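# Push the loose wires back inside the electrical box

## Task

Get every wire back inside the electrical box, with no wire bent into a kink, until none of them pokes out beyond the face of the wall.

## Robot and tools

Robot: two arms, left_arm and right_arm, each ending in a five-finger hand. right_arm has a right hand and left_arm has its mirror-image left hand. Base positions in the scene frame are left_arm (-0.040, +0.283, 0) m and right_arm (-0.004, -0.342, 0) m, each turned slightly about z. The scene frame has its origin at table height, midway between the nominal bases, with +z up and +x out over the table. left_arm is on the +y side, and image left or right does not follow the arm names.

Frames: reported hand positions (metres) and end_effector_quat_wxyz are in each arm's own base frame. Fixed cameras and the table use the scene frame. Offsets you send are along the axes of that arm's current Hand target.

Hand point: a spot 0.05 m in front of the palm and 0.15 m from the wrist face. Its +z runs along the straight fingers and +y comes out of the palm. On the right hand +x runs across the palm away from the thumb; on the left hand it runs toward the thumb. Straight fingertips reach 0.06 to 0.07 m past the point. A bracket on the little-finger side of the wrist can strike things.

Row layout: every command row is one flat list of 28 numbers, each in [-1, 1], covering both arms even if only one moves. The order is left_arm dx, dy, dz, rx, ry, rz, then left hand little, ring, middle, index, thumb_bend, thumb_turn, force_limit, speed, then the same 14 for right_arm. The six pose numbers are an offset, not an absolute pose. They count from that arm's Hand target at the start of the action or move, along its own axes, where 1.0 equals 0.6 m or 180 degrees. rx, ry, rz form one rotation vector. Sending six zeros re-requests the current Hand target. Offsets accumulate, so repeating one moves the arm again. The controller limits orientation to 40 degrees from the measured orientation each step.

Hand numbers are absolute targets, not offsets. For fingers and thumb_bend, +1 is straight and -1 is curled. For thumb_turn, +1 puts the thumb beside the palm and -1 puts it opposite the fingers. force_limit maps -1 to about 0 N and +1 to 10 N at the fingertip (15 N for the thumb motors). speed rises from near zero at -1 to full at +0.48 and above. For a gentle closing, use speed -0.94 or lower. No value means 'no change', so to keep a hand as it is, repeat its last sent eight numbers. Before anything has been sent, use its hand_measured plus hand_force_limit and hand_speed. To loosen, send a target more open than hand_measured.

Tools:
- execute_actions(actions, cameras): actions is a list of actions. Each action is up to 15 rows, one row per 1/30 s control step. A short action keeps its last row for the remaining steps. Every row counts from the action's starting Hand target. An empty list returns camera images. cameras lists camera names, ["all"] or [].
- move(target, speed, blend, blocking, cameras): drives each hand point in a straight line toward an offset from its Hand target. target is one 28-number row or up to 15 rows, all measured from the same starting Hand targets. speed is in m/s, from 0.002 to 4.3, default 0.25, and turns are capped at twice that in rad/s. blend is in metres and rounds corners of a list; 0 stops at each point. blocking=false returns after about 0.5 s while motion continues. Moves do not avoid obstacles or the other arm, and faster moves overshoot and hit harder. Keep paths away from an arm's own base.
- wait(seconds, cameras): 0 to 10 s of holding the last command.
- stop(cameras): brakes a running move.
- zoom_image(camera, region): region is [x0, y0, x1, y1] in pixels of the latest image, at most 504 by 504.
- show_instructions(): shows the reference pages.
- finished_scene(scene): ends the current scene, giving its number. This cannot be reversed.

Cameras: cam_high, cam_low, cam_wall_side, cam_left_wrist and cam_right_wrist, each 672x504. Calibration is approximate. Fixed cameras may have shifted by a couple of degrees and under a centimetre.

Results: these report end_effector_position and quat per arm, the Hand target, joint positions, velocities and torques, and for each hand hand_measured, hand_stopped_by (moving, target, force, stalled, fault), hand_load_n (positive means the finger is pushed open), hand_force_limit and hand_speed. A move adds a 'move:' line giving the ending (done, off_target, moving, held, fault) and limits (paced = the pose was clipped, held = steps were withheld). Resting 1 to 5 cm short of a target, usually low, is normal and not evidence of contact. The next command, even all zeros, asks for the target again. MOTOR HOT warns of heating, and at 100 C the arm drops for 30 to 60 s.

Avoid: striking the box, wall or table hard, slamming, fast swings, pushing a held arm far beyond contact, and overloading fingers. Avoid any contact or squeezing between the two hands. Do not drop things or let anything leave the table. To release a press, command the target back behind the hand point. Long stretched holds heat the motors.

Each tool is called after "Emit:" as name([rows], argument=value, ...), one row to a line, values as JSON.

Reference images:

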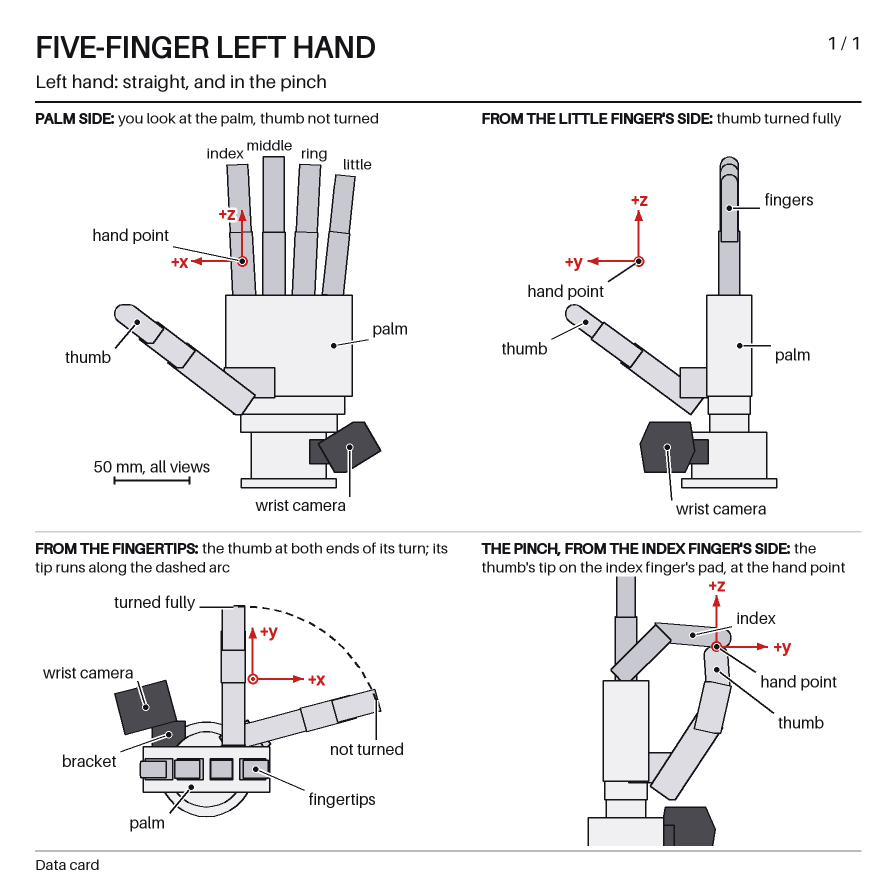

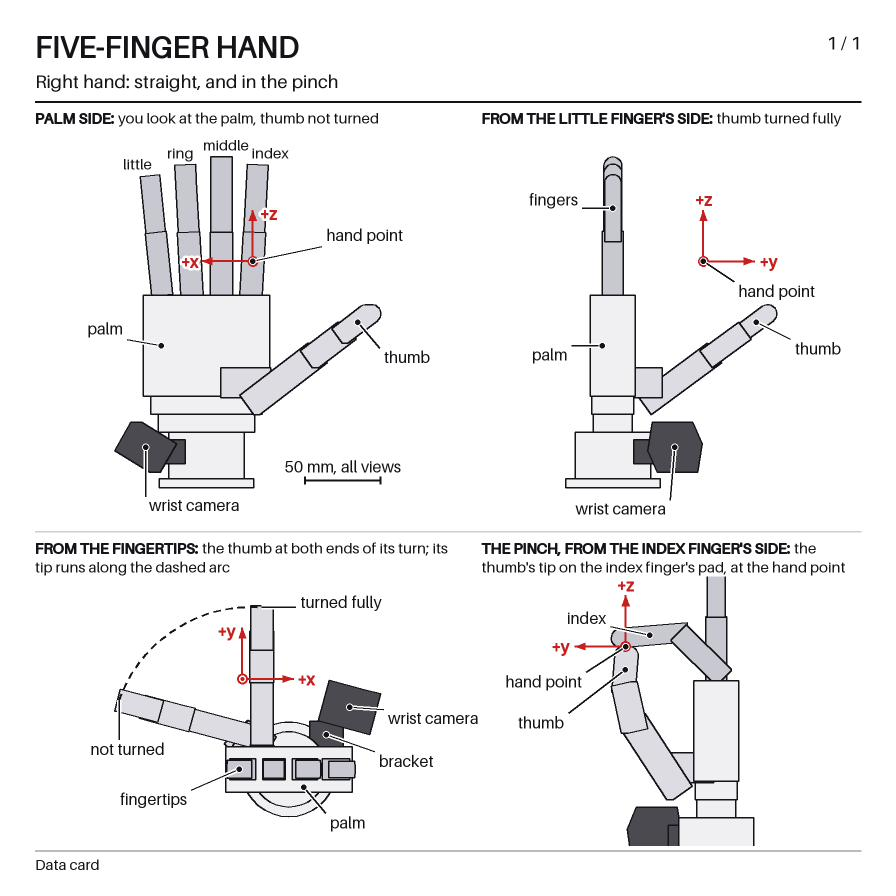

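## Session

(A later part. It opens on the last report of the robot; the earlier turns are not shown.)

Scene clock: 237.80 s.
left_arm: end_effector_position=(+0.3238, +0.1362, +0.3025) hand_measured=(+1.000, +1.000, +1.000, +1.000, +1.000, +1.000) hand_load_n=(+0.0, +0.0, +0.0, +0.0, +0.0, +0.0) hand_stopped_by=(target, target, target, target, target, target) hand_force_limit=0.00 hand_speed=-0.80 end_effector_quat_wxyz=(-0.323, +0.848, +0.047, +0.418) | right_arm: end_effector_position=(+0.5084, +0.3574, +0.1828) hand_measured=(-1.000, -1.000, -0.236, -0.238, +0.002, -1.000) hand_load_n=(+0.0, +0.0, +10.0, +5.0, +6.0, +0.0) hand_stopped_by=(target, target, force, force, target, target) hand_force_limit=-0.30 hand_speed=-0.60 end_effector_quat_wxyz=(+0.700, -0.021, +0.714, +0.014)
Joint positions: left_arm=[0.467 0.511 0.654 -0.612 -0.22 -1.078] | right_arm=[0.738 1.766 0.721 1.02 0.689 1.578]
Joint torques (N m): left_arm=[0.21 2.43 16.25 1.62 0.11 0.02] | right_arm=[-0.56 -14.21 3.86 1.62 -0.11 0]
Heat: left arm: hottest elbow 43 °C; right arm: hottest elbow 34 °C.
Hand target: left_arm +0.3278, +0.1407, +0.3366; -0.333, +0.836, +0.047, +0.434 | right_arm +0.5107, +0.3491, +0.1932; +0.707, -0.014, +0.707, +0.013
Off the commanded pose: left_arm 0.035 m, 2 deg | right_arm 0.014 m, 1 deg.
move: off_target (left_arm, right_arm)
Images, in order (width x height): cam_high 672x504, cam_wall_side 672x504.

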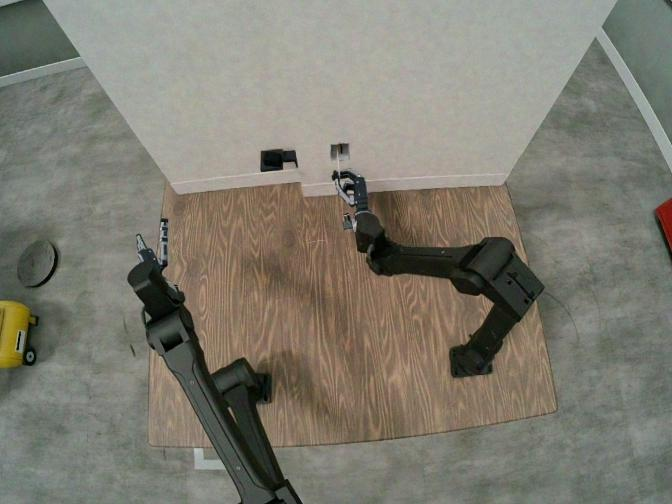

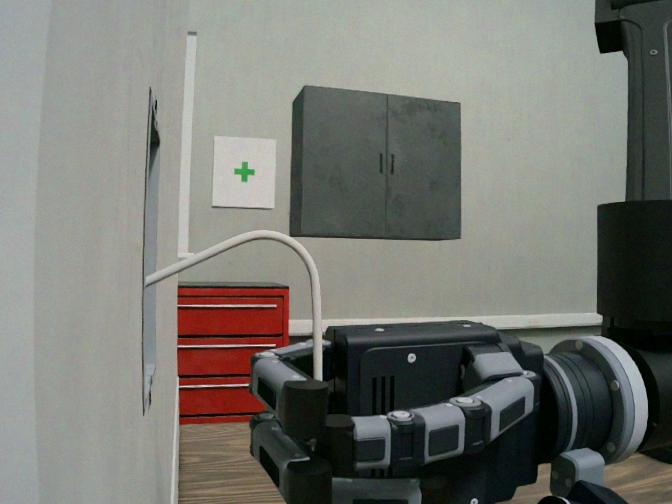

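Emit:
move([
  [0,0,0,0,0,0,1,1,1,1,1,1,0,-0.8,-0.05,0,0,0,0,0,-1,-1,-0.22,-0.238,0,-1,-0.3,-0.6],
], speed=0.08, cameras=["cam_wall_side","cam_high"])

Emit:
zoom_image(camera="cam_high", region=[310, 130, 400, 230])

Emit:
zoom_image(camera="cam_wall_side", region=[180, 200, 480, 504])

Scene clock: 243.33 s.
left_arm: end_effector_position=(+0.3238, +0.1362, +0.3025) hand_measured=(+1.000, +1.000, +1.000, +1.000, +1.000, +1.000) hand_load_n=(+0.0, +0.0, +0.0, +0.0, +0.0, -0.5) hand_stopped_by=(target, target, target, target, target, target) hand_force_limit=0.00 hand_speed=-0.80 end_effector_quat_wxyz=(-0.323, +0.848, +0.047, +0.418) | right_arm: end_effector_position=(+0.5062, +0.3555, +0.2064) hand_measured=(-1.000, -1.000, -0.220, -0.236, +0.002, -1.000) hand_load_n=(+0.0, +0.0, +2.0, +6.0, +5.5, +0.0) hand_stopped_by=(target, target, target, force, target, target) hand_force_limit=-0.30 hand_speed=-0.60 end_effector_quat_wxyz=(+0.699, -0.022, +0.714, +0.013)
Joint positions: left_arm=[0.467 0.511 0.654 -0.612 -0.22 -1.078] | right_arm=[0.738 1.693 0.721 0.944 0.689 1.576]
Joint torques (N m): left_arm=[0.21 2.43 16.27 1.63 0.11 0.03] | right_arm=[-0.44 -14.68 5.16 0.98 -0.11 0.02]
Heat: left arm: hottest elbow 43 °C; right arm: hottest elbow 34 °C.
Hand target: left_arm +0.3278, +0.1407, +0.3366; -0.333, +0.836, +0.047, +0.434 | right_arm +0.5107, +0.3491, +0.2231; +0.707, -0.014, +0.707, +0.013
Off the commanded pose: left_arm 0.035 m, 2 deg | right_arm 0.019 m, 2 deg.
move: off_target (left_arm, right_arm)
Images, in order (width x height): cam_high 672x504, cam_wall_side 672x504.

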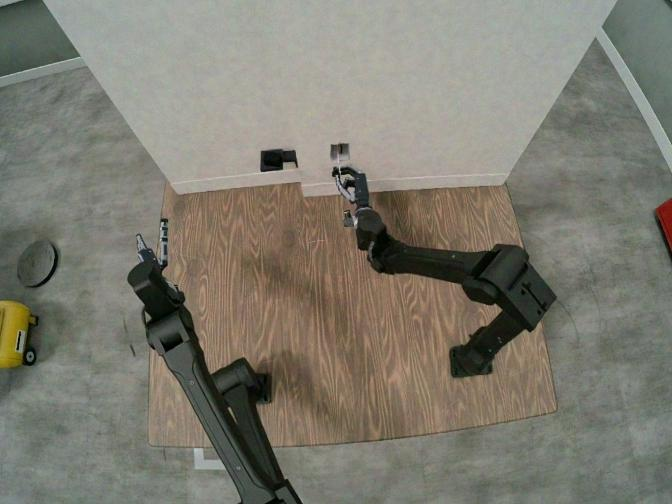

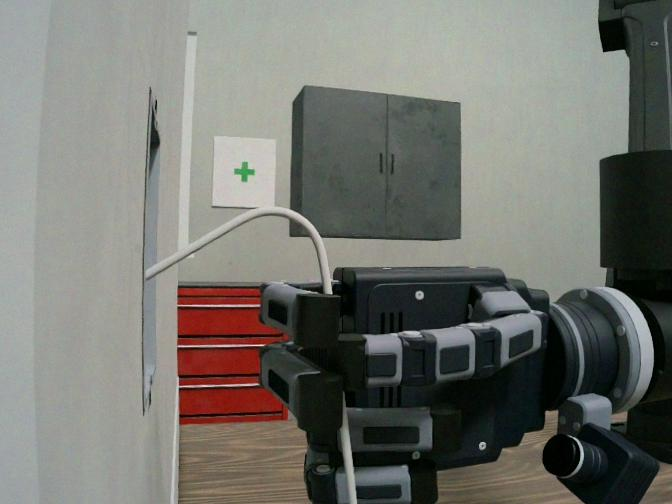

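Scaled by 5.040 from the camera's 672x504 image, which has a finer 960x720 frame.

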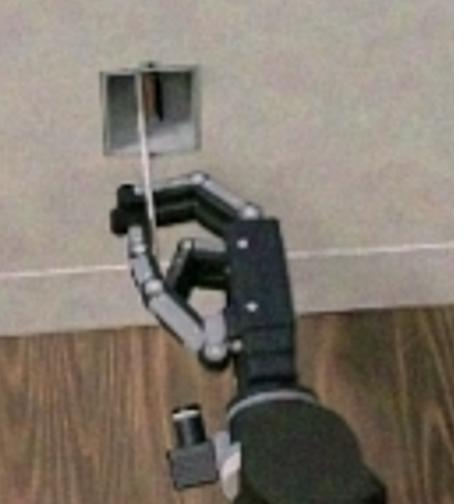

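Scaled by 1.658 from the camera's 672x504 image, which has a finer 960x720 frame.

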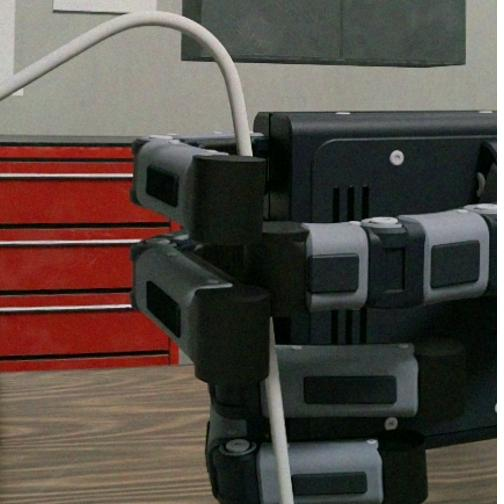

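Emit:
move([
  [0,0,0,0,0,0,1,1,1,1,1,1,0,-0.8,0,0,0,0,0,0,-1,-1,0.2,0.2,1,-1,-0.3,0.2],
  [0,0,0,0,0,0,1,1,1,1,1,1,0,-0.8,0,-0.0987,-0.0371,0,0,0,-1,-1,0.2,0.2,1,-1,-0.3,0.2],
  [0.1048,0.6372,-0.1447,-0.4154,0.2387,-0.0547,-1,-1,-1,1,1,1,0,0.2,0,-0.4905,-0.269,0,0,0,-1,-1,0.2,0.2,1,-1,-0.3,0.2],
], speed=0.25, cameras=["cam_wall_side","cam_high","cam_left_wrist"])

Emit:
zoom_image(camera="cam_high", region=[300, 130, 400, 230])

Scene clock: 337.97 s.
left_arm: end_effector_position=(+0.4363, -0.2149, +0.2066) hand_measured=(-1.000, -1.000, -1.000, +1.000, +1.000, +1.000) hand_load_n=(+0.0, +0.0, +0.0, +0.0, -0.5, +0.0) hand_stopped_by=(target, target, target, target, target, target) hand_force_limit=0.00 hand_speed=0.20 end_effector_quat_wxyz=(+0.269, +0.670, -0.266, +0.639) | right_arm: end_effector_position=(+0.3617, +0.0533, +0.2222) hand_measured=(-1.000, -1.000, +0.200, +0.200, +1.000, -1.000) hand_load_n=(+0.0, +0.0, +0.0, +0.0, +0.0, -0.5) hand_stopped_by=(target, target, target, target, target, target) hand_force_limit=-0.30 hand_speed=0.20 end_effector_quat_wxyz=(+0.705, -0.015, +0.709, +0.019)
Joint positions: left_arm=[-0.103 1.514 0.489 0.975 0.672 -1.561] | right_arm=[-0.092 0.861 0.078 0.779 -0.142 1.576]
Joint torques (N m): left_arm=[-1.38 -5.89 9.76 2.74 0.12 -0.2] | right_arm=[-0.79 -1.79 5.65 0.99 -0.17 0.02]
Heat: left arm: hottest elbow 45 °C; right arm: hottest elbow 33 °C.
Hand target: left_arm +0.4471, -0.2202, +0.2219; +0.271, +0.653, -0.271, +0.653 | right_arm +0.3607, +0.0488, +0.2233; +0.707, -0.014, +0.707, +0.013
Off the commanded pose: left_arm 0.019 m, 3 deg | right_arm 0.005 m, 1 deg.
move: off_target (left_arm); target 3's new numbers were sent with left_arm's hand 0.019 m and 3 deg from that target
camera_calibration:
cam_left_wrist: T_world_to_cam=[[0.670255, 0.710234, 0.215237, -0.192119], [-0.438447, 0.144965, 0.886989, 0.0503426], [0.598767, -0.688878, 0.408563, -0.37631], [0, 0, 0, 1]] pos_world=[0.376163, -0.13008, 0.150444]
Images, in order (width x height): cam_high 672x504, cam_wall_side 672x504, cam_left_wrist 672x504.

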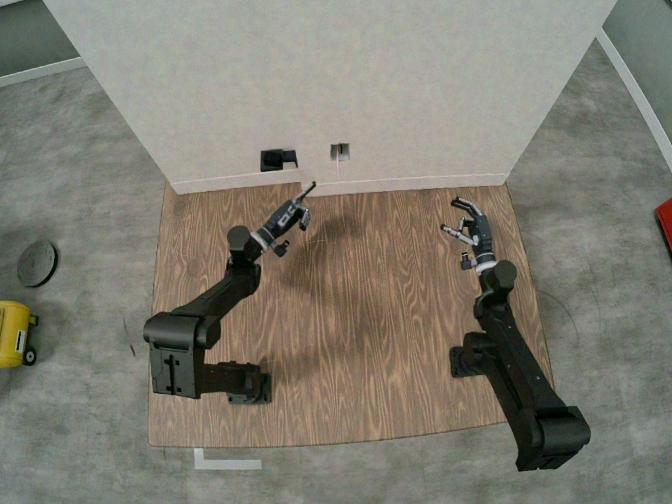

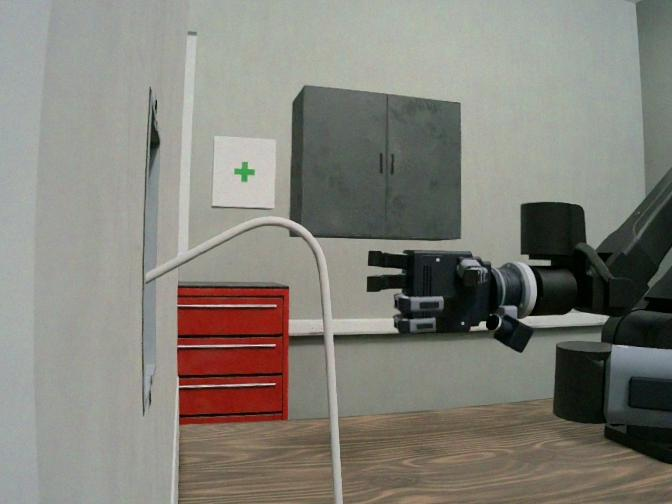

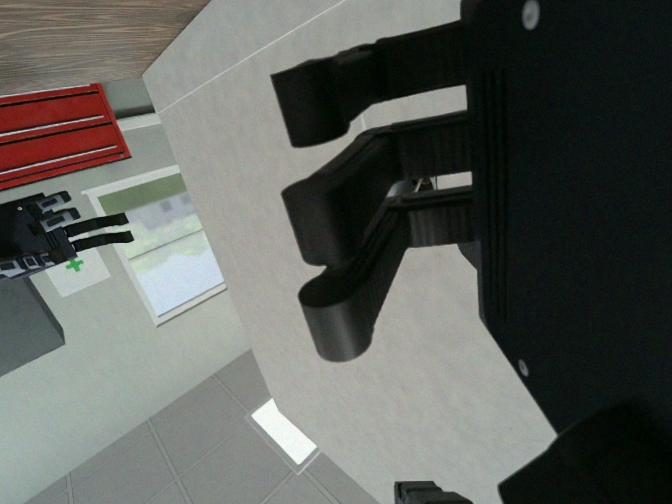

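Scaled by 5.040 from the camera's 672x504 image, which has a finer 960x720 frame.

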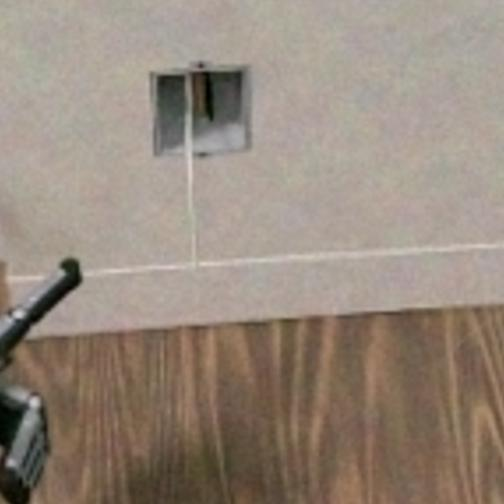

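Emit:
move([
  [0,-0.0153,0.0153,0,0,0,-1,-1,-1,1,1,1,0,0.2,0,0,0,0,0,0,-1,-1,0.2,0.2,1,-1,-0.3,0.2],
  [0,-0.0154,0.167,0,0,0,-1,-1,-1,1,1,1,0,0.2,0,0,0,0,0,0,-1,-1,0.2,0.2,1,-1,-0.3,0.2],
], speed=0.12, blend=[0.005,0], cameras=["cam_wall_side","cam_high"])

Emit:
zoom_image(camera="cam_high", region=[310, 130, 380, 210])

Scene clock: 347.53 s.
left_arm: end_effector_position=(+0.5115, -0.2784, +0.2102) hand_measured=(-1.000, -1.000, -1.000, +1.000, +1.000, +1.000) hand_load_n=(+0.0, +0.0, +0.0, +0.0, +0.0, +0.0) hand_stopped_by=(target, target, target, target, target, target) hand_force_limit=0.00 hand_speed=0.20 end_effector_quat_wxyz=(+0.268, +0.661, -0.272, +0.646) | right_arm: end_effector_position=(+0.3617, +0.0533, +0.2222) hand_measured=(-1.000, -1.000, +0.200, +0.200, +1.000, -1.000) hand_load_n=(-0.5, +0.0, +0.0, +0.0, +0.0, +0.0) hand_stopped_by=(target, target, target, target, target, target) hand_force_limit=-0.30 hand_speed=0.20 end_effector_quat_wxyz=(+0.705, -0.015, +0.709, +0.019)
Joint positions: left_arm=[-0.231 1.69 0.73 0.936 0.552 -1.562] | right_arm=[-0.092 0.861 0.078 0.779 -0.142 1.576]
Joint torques (N m): left_arm=[-1.14 -8.88 10.63 1.61 -0.15 -0.19] | right_arm=[-0.67 -1.85 5.64 0.98 -0.18 0.02]
Heat: left arm: hottest elbow 42 °C; right arm: hottest elbow 33 °C.
Hand target: left_arm +0.5243, -0.2846, +0.2218; +0.271, +0.653, -0.271, +0.653 | right_arm +0.3607, +0.0488, +0.2233; +0.707, -0.014, +0.707, +0.013
Off the commanded pose: left_arm 0.018 m, 1 deg | right_arm 0.005 m, 1 deg.
move: off_target (left_arm)
Images, in order (width x height): cam_high 672x504, cam_wall_side 672x504.

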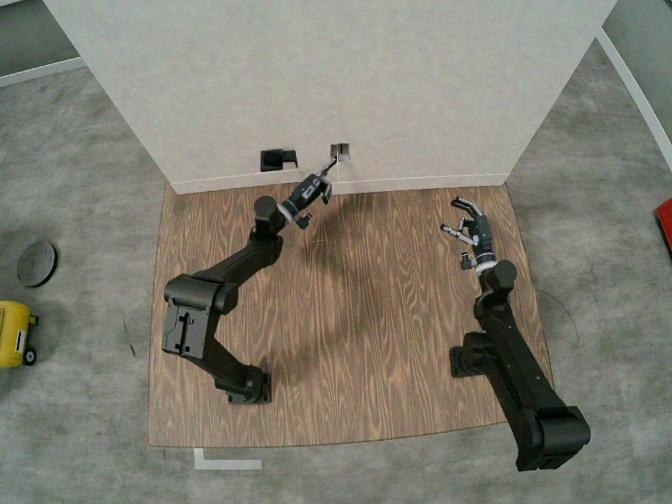

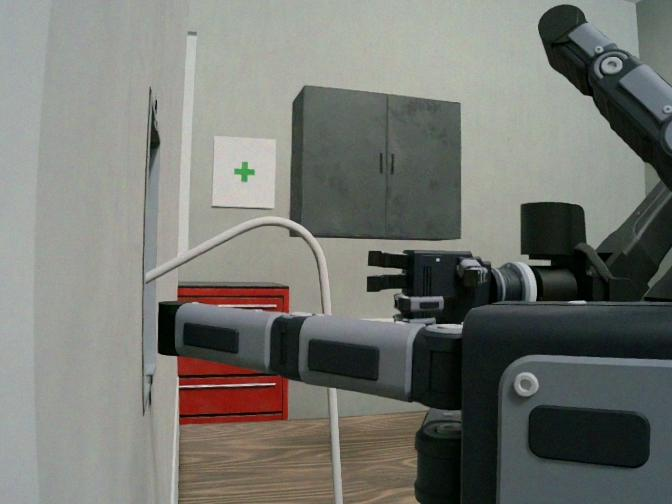

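Scaled by 6.300 from the camera's 672x504 image, which has a finer 960x720 frame.

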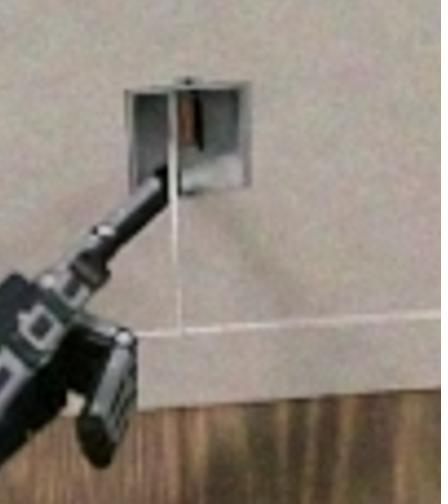

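Emit:
move([
  [0,0.0094,0.0094,0,0,0,-1,-1,-1,1,1,1,0,0.2,0,0,0,0,0,0,-1,-1,0.2,0.2,1,-1,-0.3,0.2],
  [0.14,0.0094,0.0094,0,0,0,-1,-1,-1,1,1,1,0,0.2,0,0,0,0,0,0,-1,-1,0.2,0.2,1,-1,-0.3,0.2],
], speed=0.08, cameras=["cam_wall_side","cam_high"])

Emit:
zoom_image(camera="cam_high", region=[310, 130, 380, 210])

Scene clock: 356.10 s.
left_arm: end_effector_position=(+0.5091, -0.2896, +0.2575) hand_measured=(-1.000, -1.000, -1.000, +1.000, +1.000, +1.000) hand_load_n=(-0.5, +0.0, +0.0, -1.5, +0.0, +0.0) hand_stopped_by=(target, target, target, target, target, target) hand_force_limit=0.00 hand_speed=0.20 end_effector_quat_wxyz=(+0.275, +0.683, -0.271, +0.620) | right_arm: end_effector_position=(+0.3617, +0.0533, +0.2222) hand_measured=(-1.000, -1.000, +0.200, +0.200, +1.000, -1.000) hand_load_n=(+0.0, +0.0, +0.0, +0.0, +0.0, -0.5) hand_stopped_by=(target, target, target, target, target, target) hand_force_limit=-0.30 hand_speed=0.20 end_effector_quat_wxyz=(+0.705, -0.015, +0.709, +0.019)
Joint positions: left_arm=[-0.255 1.54 0.776 0.671 0.537 -1.563] | right_arm=[-0.092 0.861 0.078 0.779 -0.142 1.576]
Joint torques (N m): left_arm=[-0.56 -10.93 13.87 1.89 -0.17 -0.18] | right_arm=[-0.79 -1.79 5.64 1.01 -0.17 0.02]
Heat: left arm: hottest elbow 41 °C; right arm: hottest elbow 33 °C.
Hand target: left_arm +0.5243, -0.2927, +0.3060; +0.271, +0.653, -0.271, +0.653 | right_arm +0.3607, +0.0488, +0.2233; +0.707, -0.014, +0.707, +0.013
Off the commanded pose: left_arm 0.051 m, 5 deg | right_arm 0.005 m, 1 deg.
move: off_target (left_arm)
Images, in order (width x height): cam_high 672x504, cam_wall_side 672x504.

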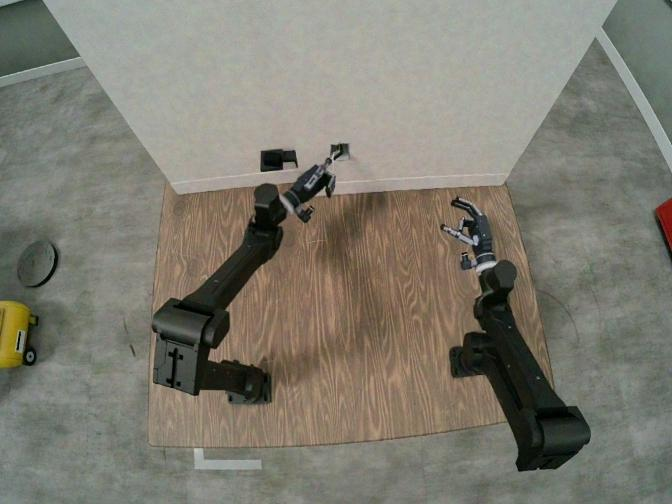

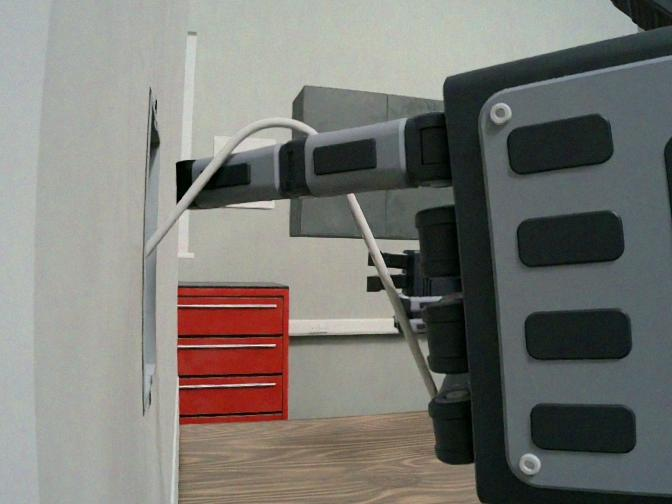

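Scaled by 6.300 from the camera's 672x504 image, which has a finer 960x720 frame.

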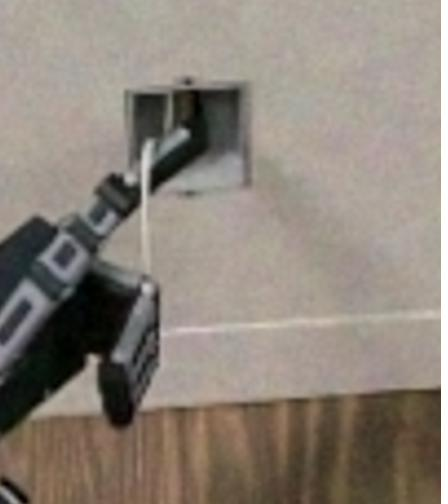

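Emit:
move([
  [0.07,0,0.0,0,0,0,-1,-1,-1,1,1,1,0,0.2,0,0,0,0,0,0,-1,-1,0.2,0.2,1,-1,-0.3,0.2],
], speed=0.08, cameras=["cam_wall_side","cam_high"])

Emit:
zoom_image(camera="cam_high", region=[310, 130, 380, 210])

Scene clock: 361.27 s.
left_arm: end_effector_position=(+0.5124, -0.2906, +0.2920) hand_measured=(-1.000, -1.000, -1.000, +1.000, +1.000, +1.000) hand_load_n=(+0.0, +0.0, +0.0, -0.5, +0.0, +0.0) hand_stopped_by=(target, target, target, target, target, target) hand_force_limit=0.00 hand_speed=0.20 end_effector_quat_wxyz=(+0.275, +0.686, -0.270, +0.617) | right_arm: end_effector_position=(+0.3617, +0.0533, +0.2222) hand_measured=(-1.000, -1.000, +0.200, +0.200, +1.000, -1.000) hand_load_n=(+0.0, +0.0, +0.0, +0.0, -0.5, -0.5) hand_stopped_by=(target, target, target, target, target, target) hand_force_limit=-0.30 hand_speed=0.20 end_effector_quat_wxyz=(+0.705, -0.015, +0.709, +0.019)
Joint positions: left_arm=[-0.255 1.473 0.825 0.545 0.538 -1.563] | right_arm=[-0.092 0.861 0.078 0.779 -0.142 1.576]
Joint torques (N m): left_arm=[-0.5 -11.22 14.83 1.94 -0.17 -0.18] | right_arm=[-0.67 -1.85 5.64 1.01 -0.17 0.02]
Heat: left arm: hottest elbow 42 °C; right arm: hottest elbow 33 °C.
Hand target: left_arm +0.5243, -0.2926, +0.3479; +0.271, +0.653, -0.271, +0.653 | right_arm +0.3607, +0.0488, +0.2233; +0.707, -0.014, +0.707, +0.013
Off the commanded pose: left_arm 0.057 m, 6 deg | right_arm 0.005 m, 1 deg.
move: off_target (left_arm)
Images, in order (width x height): cam_high 672x504, cam_wall_side 672x504.

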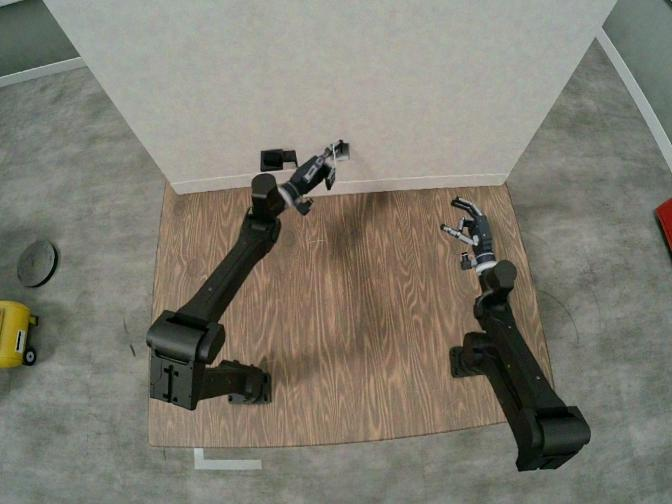

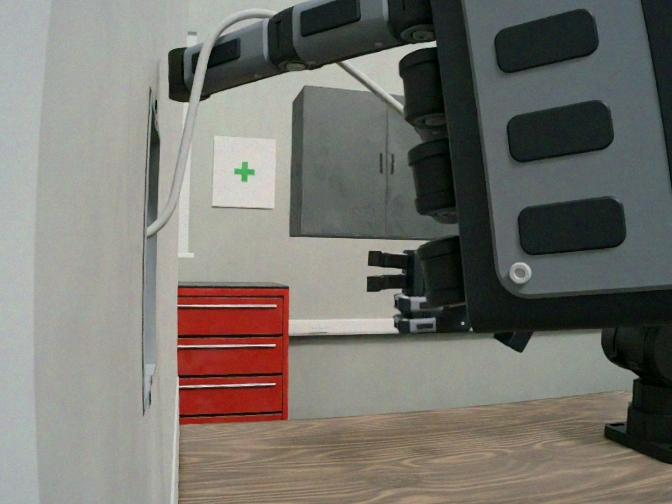

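Scaled by 6.300 from the camera's 672x504 image, which has a finer 960x720 frame.

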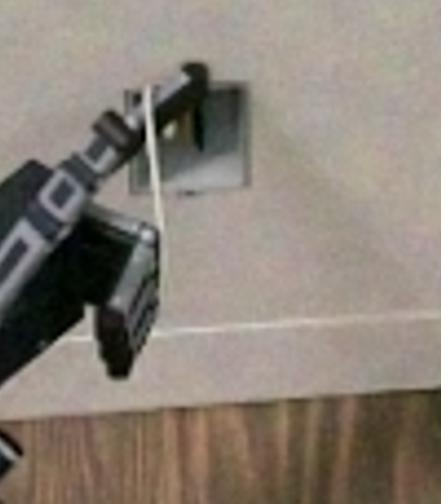

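Emit:
move([
  [-0.09,0,0.0,0,0,0,-1,-1,-1,1,1,1,0,0.2,0,0,0,0,0,0,-1,-1,0.2,0.2,1,-1,-0.3,0.2],
  [-0.09,0.0,-0.22,0,0,0,-1,-1,-1,1,1,1,0,0.2,0,0,0,0,0,0,-1,-1,0.2,0.2,1,-1,-0.3,0.2],
], speed=0.12, cameras=["cam_wall_side","cam_high"])

Emit:
zoom_image(camera="cam_high", region=[310, 130, 380, 210])

Scene clock: 368.40 s.
left_arm: end_effector_position=(+0.4321, -0.2026, +0.2825) hand_measured=(-1.000, -1.000, -1.000, +1.000, +1.000, +1.000) hand_load_n=(+0.0, +0.0, +0.0, +0.0, +0.0, +0.0) hand_stopped_by=(target, target, target, target, target, target) hand_force_limit=0.00 hand_speed=0.20 end_effector_quat_wxyz=(+0.273, +0.661, -0.271, +0.644) | right_arm: end_effector_position=(+0.3617, +0.0533, +0.2222) hand_measured=(-1.000, -1.000, +0.200, +0.200, +1.000, -1.000) hand_load_n=(+0.0, +0.0, +0.0, +0.0, +0.0, -0.5) hand_stopped_by=(target, target, target, target, target, target) hand_force_limit=-0.30 hand_speed=0.20 end_effector_quat_wxyz=(+0.705, -0.015, +0.709, +0.019)
Joint positions: left_arm=[-0.064 1.284 0.552 0.703 0.725 -1.563] | right_arm=[-0.092 0.861 0.078 0.779 -0.142 1.576]
Joint torques (N m): left_arm=[0.15 -6.65 8.72 2.09 0.22 -0.17] | right_arm=[-0.67 -1.79 5.64 1.01 -0.17 0.02]
Heat: left arm: hottest elbow 41 °C; right arm: hottest elbow 33 °C.
Hand target: left_arm +0.4310, -0.1991, +0.2939; +0.271, +0.653, -0.271, +0.653 | right_arm +0.3607, +0.0488, +0.2233; +0.707, -0.014, +0.707, +0.013
Off the commanded pose: left_arm 0.012 m, 1 deg | right_arm 0.005 m, 1 deg.
move: off_target (left_arm)
Images, in order (width x height): cam_high 672x504, cam_wall_side 672x504.

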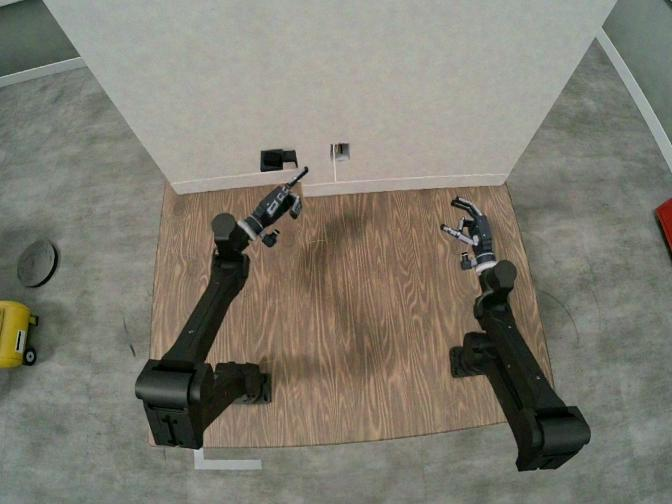

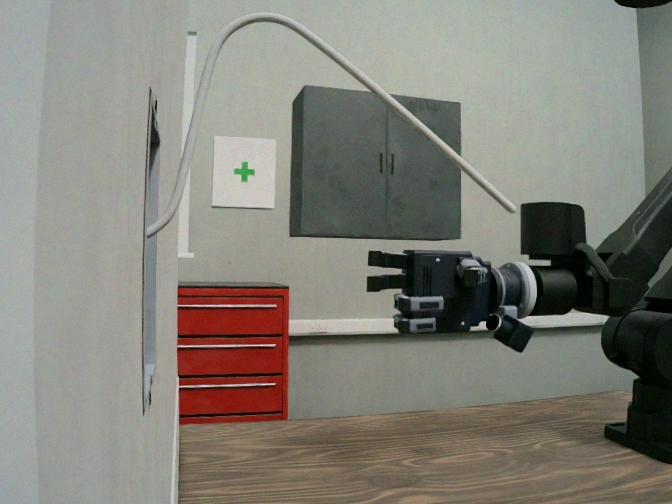

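Scaled by 6.300 from the camera's 672x504 image, which has a finer 960x720 frame.

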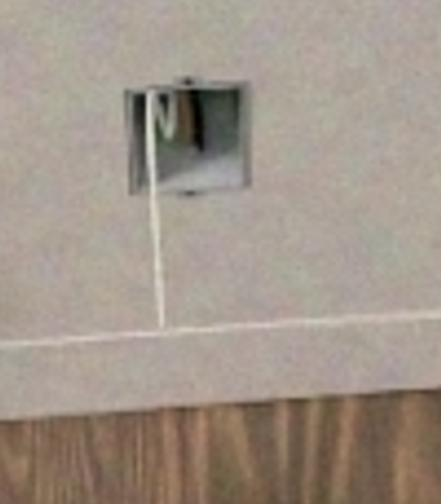

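Emit:
move([
  [0,0,0,0,0,0,-1,-1,-0.1,-0.1,1,1,0,0.4,0,0,0,0,0,0,-1,-1,0.2,0.2,1,-1,-0.3,0.2],
  [-0.0565,0,0.0965,0.2021,-0.2019,0.4701,-1,-1,-0.1,-0.1,1,1,0,0.2,0,0,0,0,0,0,-1,-1,0.2,0.2,1,-1,-0.3,0.2],
], speed=0.2, cameras=["cam_wall_side","cam_high","cam_left_wrist"])

Emit:
zoom_image(camera="cam_high", region=[300, 130, 380, 220])

Scene clock: 401.23 s.
left_arm: end_effector_position=(+0.4587, -0.2273, +0.2306) hand_measured=(-1.000, -1.000, -0.100, -0.100, +1.000, +1.000) hand_load_n=(+0.0, +0.0, +0.0, -0.5, +0.0, +0.0) hand_stopped_by=(target, target, target, target, target, target) hand_force_limit=0.00 hand_speed=0.20 end_effector_quat_wxyz=(+0.502, -0.512, +0.512, -0.473) | right_arm: end_effector_position=(+0.3617, +0.0533, +0.2222) hand_measured=(-1.000, -1.000, +0.200, +0.200, +1.000, -1.000) hand_load_n=(+0.0, +0.0, +0.0, +0.0, +0.0, +0.0) hand_stopped_by=(target, target, target, target, target, target) hand_force_limit=-0.30 hand_speed=0.20 end_effector_quat_wxyz=(+0.705, -0.015, +0.709, +0.019)
Joint positions: left_arm=[-0.652 1.17 0.619 0.488 -0.681 -0.01] | right_arm=[-0.092 0.861 0.078 0.779 -0.142 1.576]
Joint torques (N m): left_arm=[-1.2 -4.01 14 2.76 -0.18 0.04] | right_arm=[-0.79 -1.79 5.63 1.03 -0.18 0.02]
Heat: left arm: hottest elbow 39 °C; right arm: hottest elbow 33 °C.
Hand target: left_arm +0.4719, -0.2402, +0.2600; +0.507, -0.506, +0.493, -0.494 | right_arm +0.3607, +0.0488, +0.2233; +0.707, -0.014, +0.707, +0.013
Off the commanded pose: left_arm 0.035 m, 3 deg | right_arm 0.005 m, 1 deg.
move: off_target (left_arm); target 2's new numbers were sent with left_arm's hand 0.035 m and 3 deg from that target
camera_calibration:
cam_left_wrist: T_world_to_cam=[[0.0273781, -0.262093, 0.964654, -0.302415], [-0.433805, -0.872525, -0.22475, 0.0636292], [0.900591, -0.412318, -0.137585, -0.357806], [0, 0, 0, 1]] pos_world=[0.358119, -0.171273, 0.256798]
Images, in order (width x height): cam_high 672x504, cam_wall_side 672x504, cam_left_wrist 672x504.

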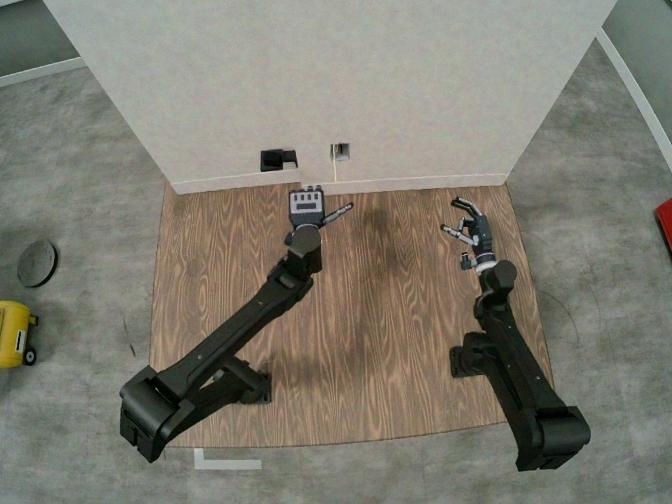

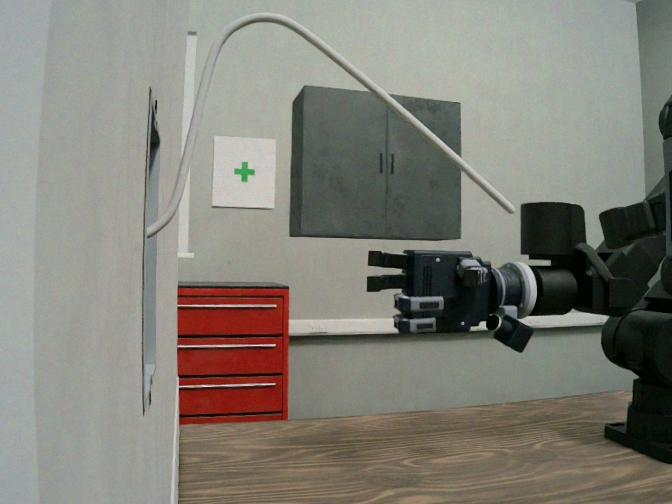

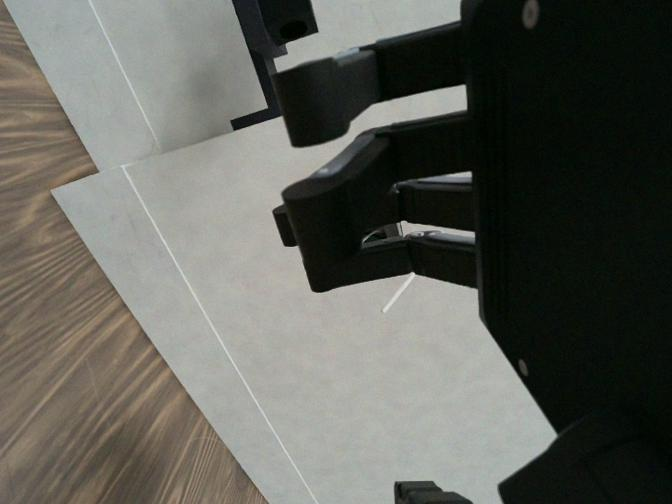

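Scaled by 5.600 from the camera's 672x504 image, which has a finer 960x720 frame.

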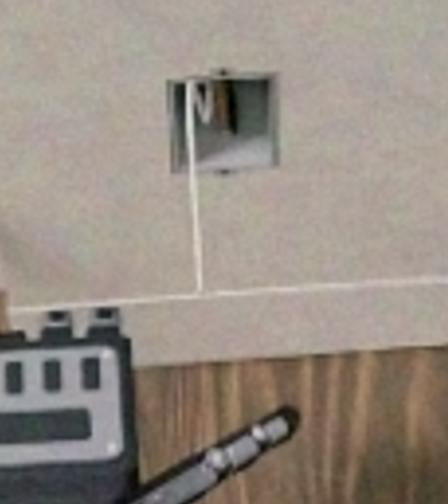

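Emit:
move([
  [0.0,0.0,0.08,0,0,0,-1,-1,-0.1,-0.1,1,1,0,0.2,0,0,0,0,0,0,-1,-1,0.2,0.2,1,-1,-0.3,0.2],
  [0.01,-0.015,0.08,0,0,0,-1,-1,-0.1,-0.1,1,1,0,0.2,0,0,0,0,0,0,-1,-1,0.2,0.2,1,-1,-0.3,0.2],
], speed=0.08, cameras=["all"])

Scene clock: 423.03 s.
left_arm: end_effector_position=(+0.5075, -0.2350, +0.2438) hand_measured=(-1.000, -1.000, -0.100, -0.100, +1.000, +1.000) hand_load_n=(+0.0, +0.0, +0.0, +0.0, +0.0, -0.5) hand_stopped_by=(target, target, target, target, target, target) hand_force_limit=0.00 hand_speed=0.20 end_effector_quat_wxyz=(+0.502, -0.511, +0.505, -0.481) | right_arm: end_effector_position=(+0.3617, +0.0533, +0.2222) hand_measured=(-1.000, -1.000, +0.200, +0.200, +1.000, -1.000) hand_load_n=(+0.0, +0.0, +0.0, +0.5, +0.0, -0.5) hand_stopped_by=(target, target, target, target, target, target) hand_force_limit=-0.30 hand_speed=0.20 end_effector_quat_wxyz=(+0.705, -0.015, +0.709, +0.019)
Joint positions: left_arm=[-0.588 1.28 0.732 0.509 -0.614 -0.008] | right_arm=[-0.092 0.861 0.078 0.779 -0.142 1.576]
Joint torques (N m): left_arm=[-1.03 -5.77 14.22 1.66 -0.2 0.03] | right_arm=[-0.73 -1.73 5.64 0.99 -0.17 0.02]
Heat: left arm: hottest elbow 41 °C; right arm: hottest elbow 33 °C.
Hand target: left_arm +0.5202, -0.2449, +0.2691; +0.507, -0.506, +0.493, -0.493 | right_arm +0.3607, +0.0488, +0.2233; +0.707, -0.014, +0.707, +0.013
Off the commanded pose: left_arm 0.030 m, 2 deg | right_arm 0.005 m, 1 deg.
move: off_target (left_arm)
camera_calibration:
cam_left_wrist: T_world_to_cam=[[0.0105909, -0.248905, 0.96847, -0.307784], [-0.432843, -0.874225, -0.21995, 0.0790652], [0.901407, -0.416866, -0.116996, -0.409566], [0, 0, 0, 1]] pos_world=[0.406669, -0.178222, 0.267552]
cam_right_wrist: T_world_to_cam=[[-0.0604994, 0.977362, -0.202742, 0.0148614], [-0.432783, 0.157345, 0.88766, -0.0354557], [0.899466, 0.141446, 0.413467, -0.313842], [0, 0, 0, 1]] pos_world=[0.267845, 0.0354457, 0.164249]

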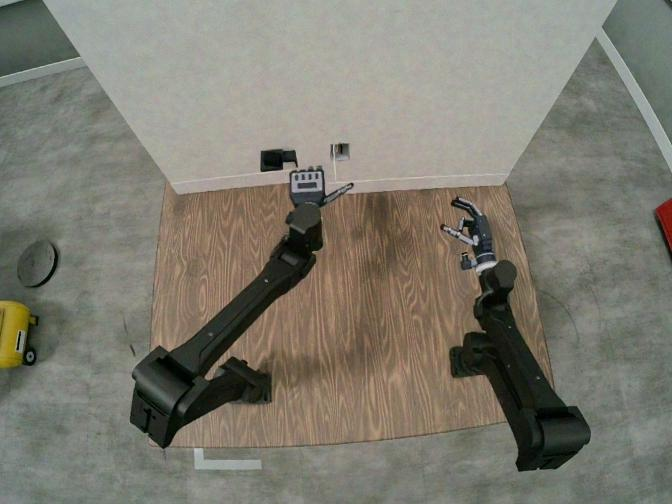

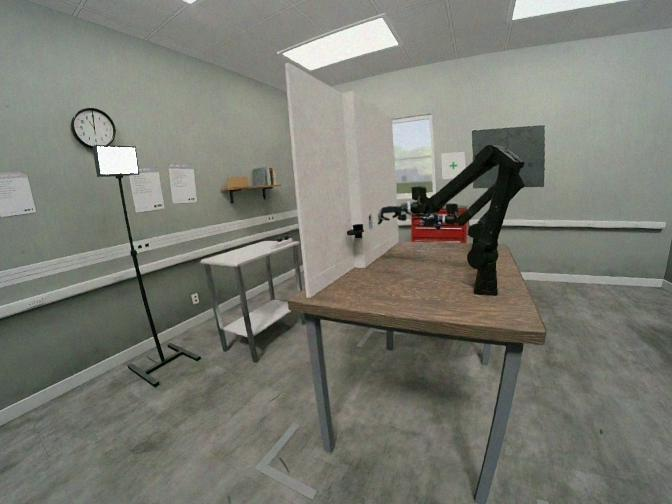

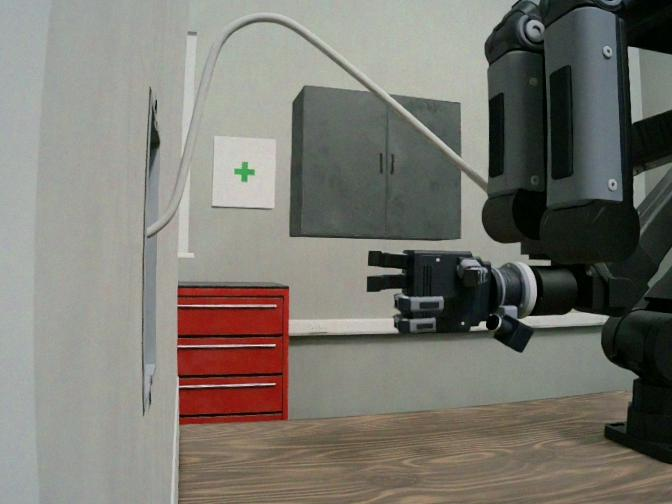

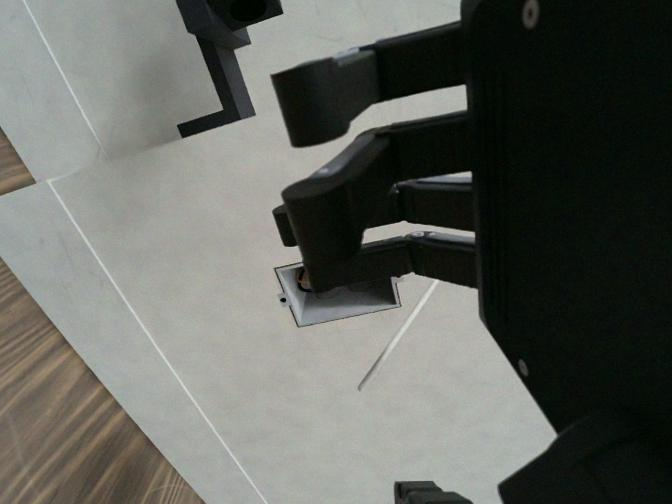

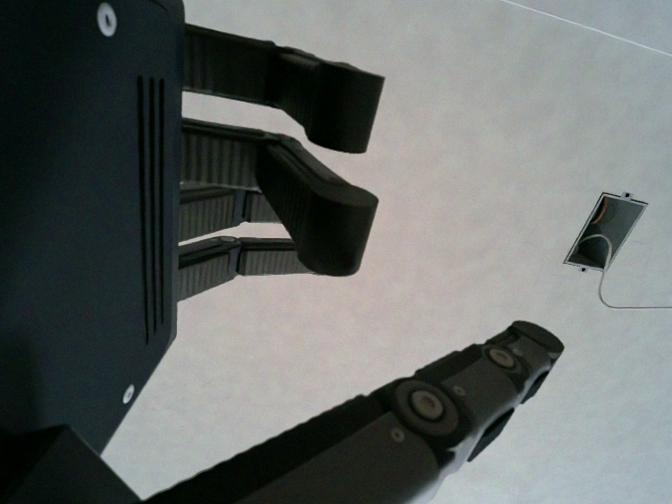

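Emit:
move([
  [0.08,0.0,0.0,0,0,0,-1,-1,-0.1,-0.1,1,1,0,0.2,0,0,0,0,0,0,-1,-1,0.2,0.2,1,-1,-0.3,0.2],
], speed=0.06, cameras=["cam_high","cam_wall_side","cam_left_wrist"])

Emit:
zoom_image(camera="cam_high", region=[280, 120, 400, 220])

Scene clock: 432.23 s.
left_arm: end_effector_position=(+0.5096, -0.2781, +0.2429) hand_measured=(-1.000, -1.000, -0.100, -0.100, +1.000, +1.000) hand_load_n=(+0.0, +0.0, +0.0, +0.0, +0.0, -0.5) hand_stopped_by=(target, target, target, target, target, target) hand_force_limit=0.00 hand_speed=0.20 end_effector_quat_wxyz=(+0.505, -0.511, +0.506, -0.478) | right_arm: end_effector_position=(+0.3617, +0.0533, +0.2222) hand_measured=(-1.000, -1.000, +0.200, +0.200, +1.000, -1.000) hand_load_n=(+0.0, +0.5, +0.0, +0.0, +0.0, +0.0) hand_stopped_by=(target, target, target, target, target, target) hand_force_limit=-0.30 hand_speed=0.20 end_effector_quat_wxyz=(+0.705, -0.015, +0.709, +0.019)
Joint positions: left_arm=[-0.677 1.357 0.802 0.509 -0.709 -0.008] | right_arm=[-0.092 0.861 0.078 0.779 -0.142 1.576]
Joint torques (N m): left_arm=[-1.38 -6.59 14.35 1.85 -0.14 0.02] | right_arm=[-0.73 -1.85 5.65 1.02 -0.18 0.03]
Heat: left arm: hottest elbow 42 °C; right arm: hottest elbow 33 °C.
Hand target: left_arm +0.5213, -0.2929, +0.2689; +0.507, -0.506, +0.493, -0.493 | right_arm +0.3607, +0.0488, +0.2233; +0.707, -0.014, +0.707, +0.013
Off the commanded pose: left_arm 0.032 m, 2 deg | right_arm 0.005 m, 1 deg.
move: off_target (left_arm)
camera_calibration:
cam_left_wrist: T_world_to_cam=[[0.0144221, -0.255482, 0.966706, -0.321109], [-0.42845, -0.875132, -0.224888, 0.0407205], [0.90345, -0.410942, -0.122082, -0.427688], [0, 0, 0, 1]] pos_world=[0.408473, -0.222157, 0.267362]
Images, in order (width x height): cam_high 672x504, cam_wall_side 672x504, cam_left_wrist 672x504.

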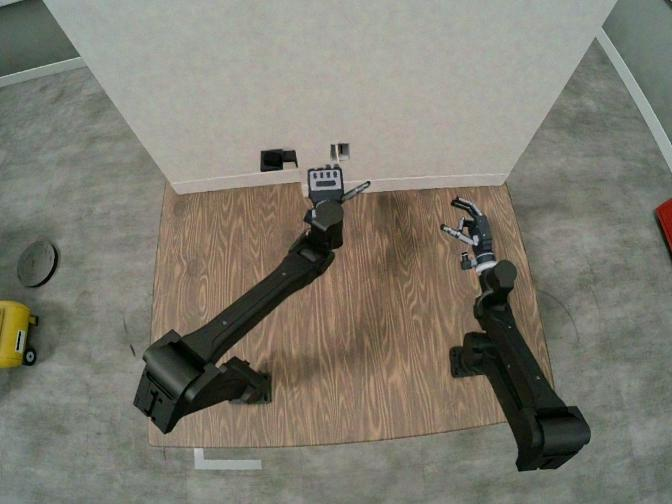

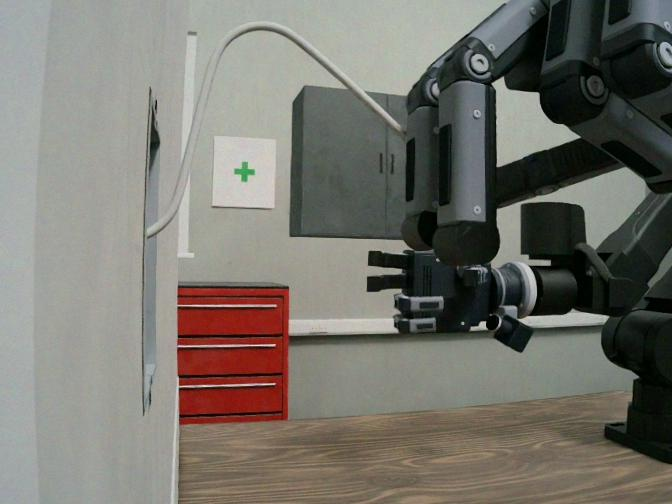

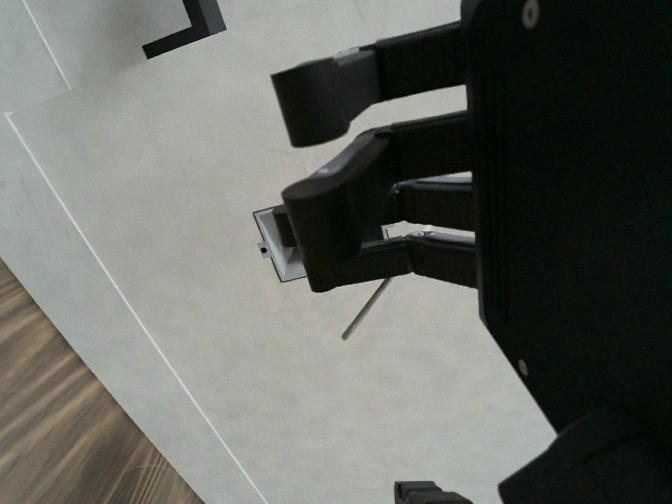

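Scaled by 4.200 from the camera's 672x504 image, which has a finer 960x720 frame.

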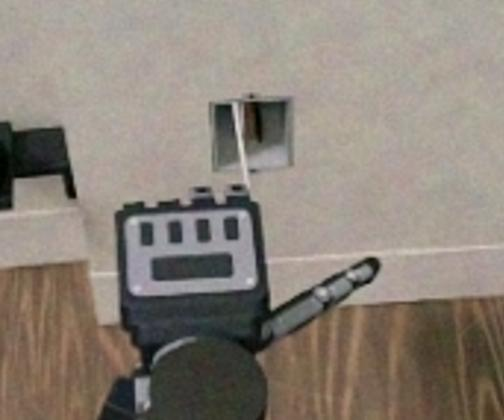

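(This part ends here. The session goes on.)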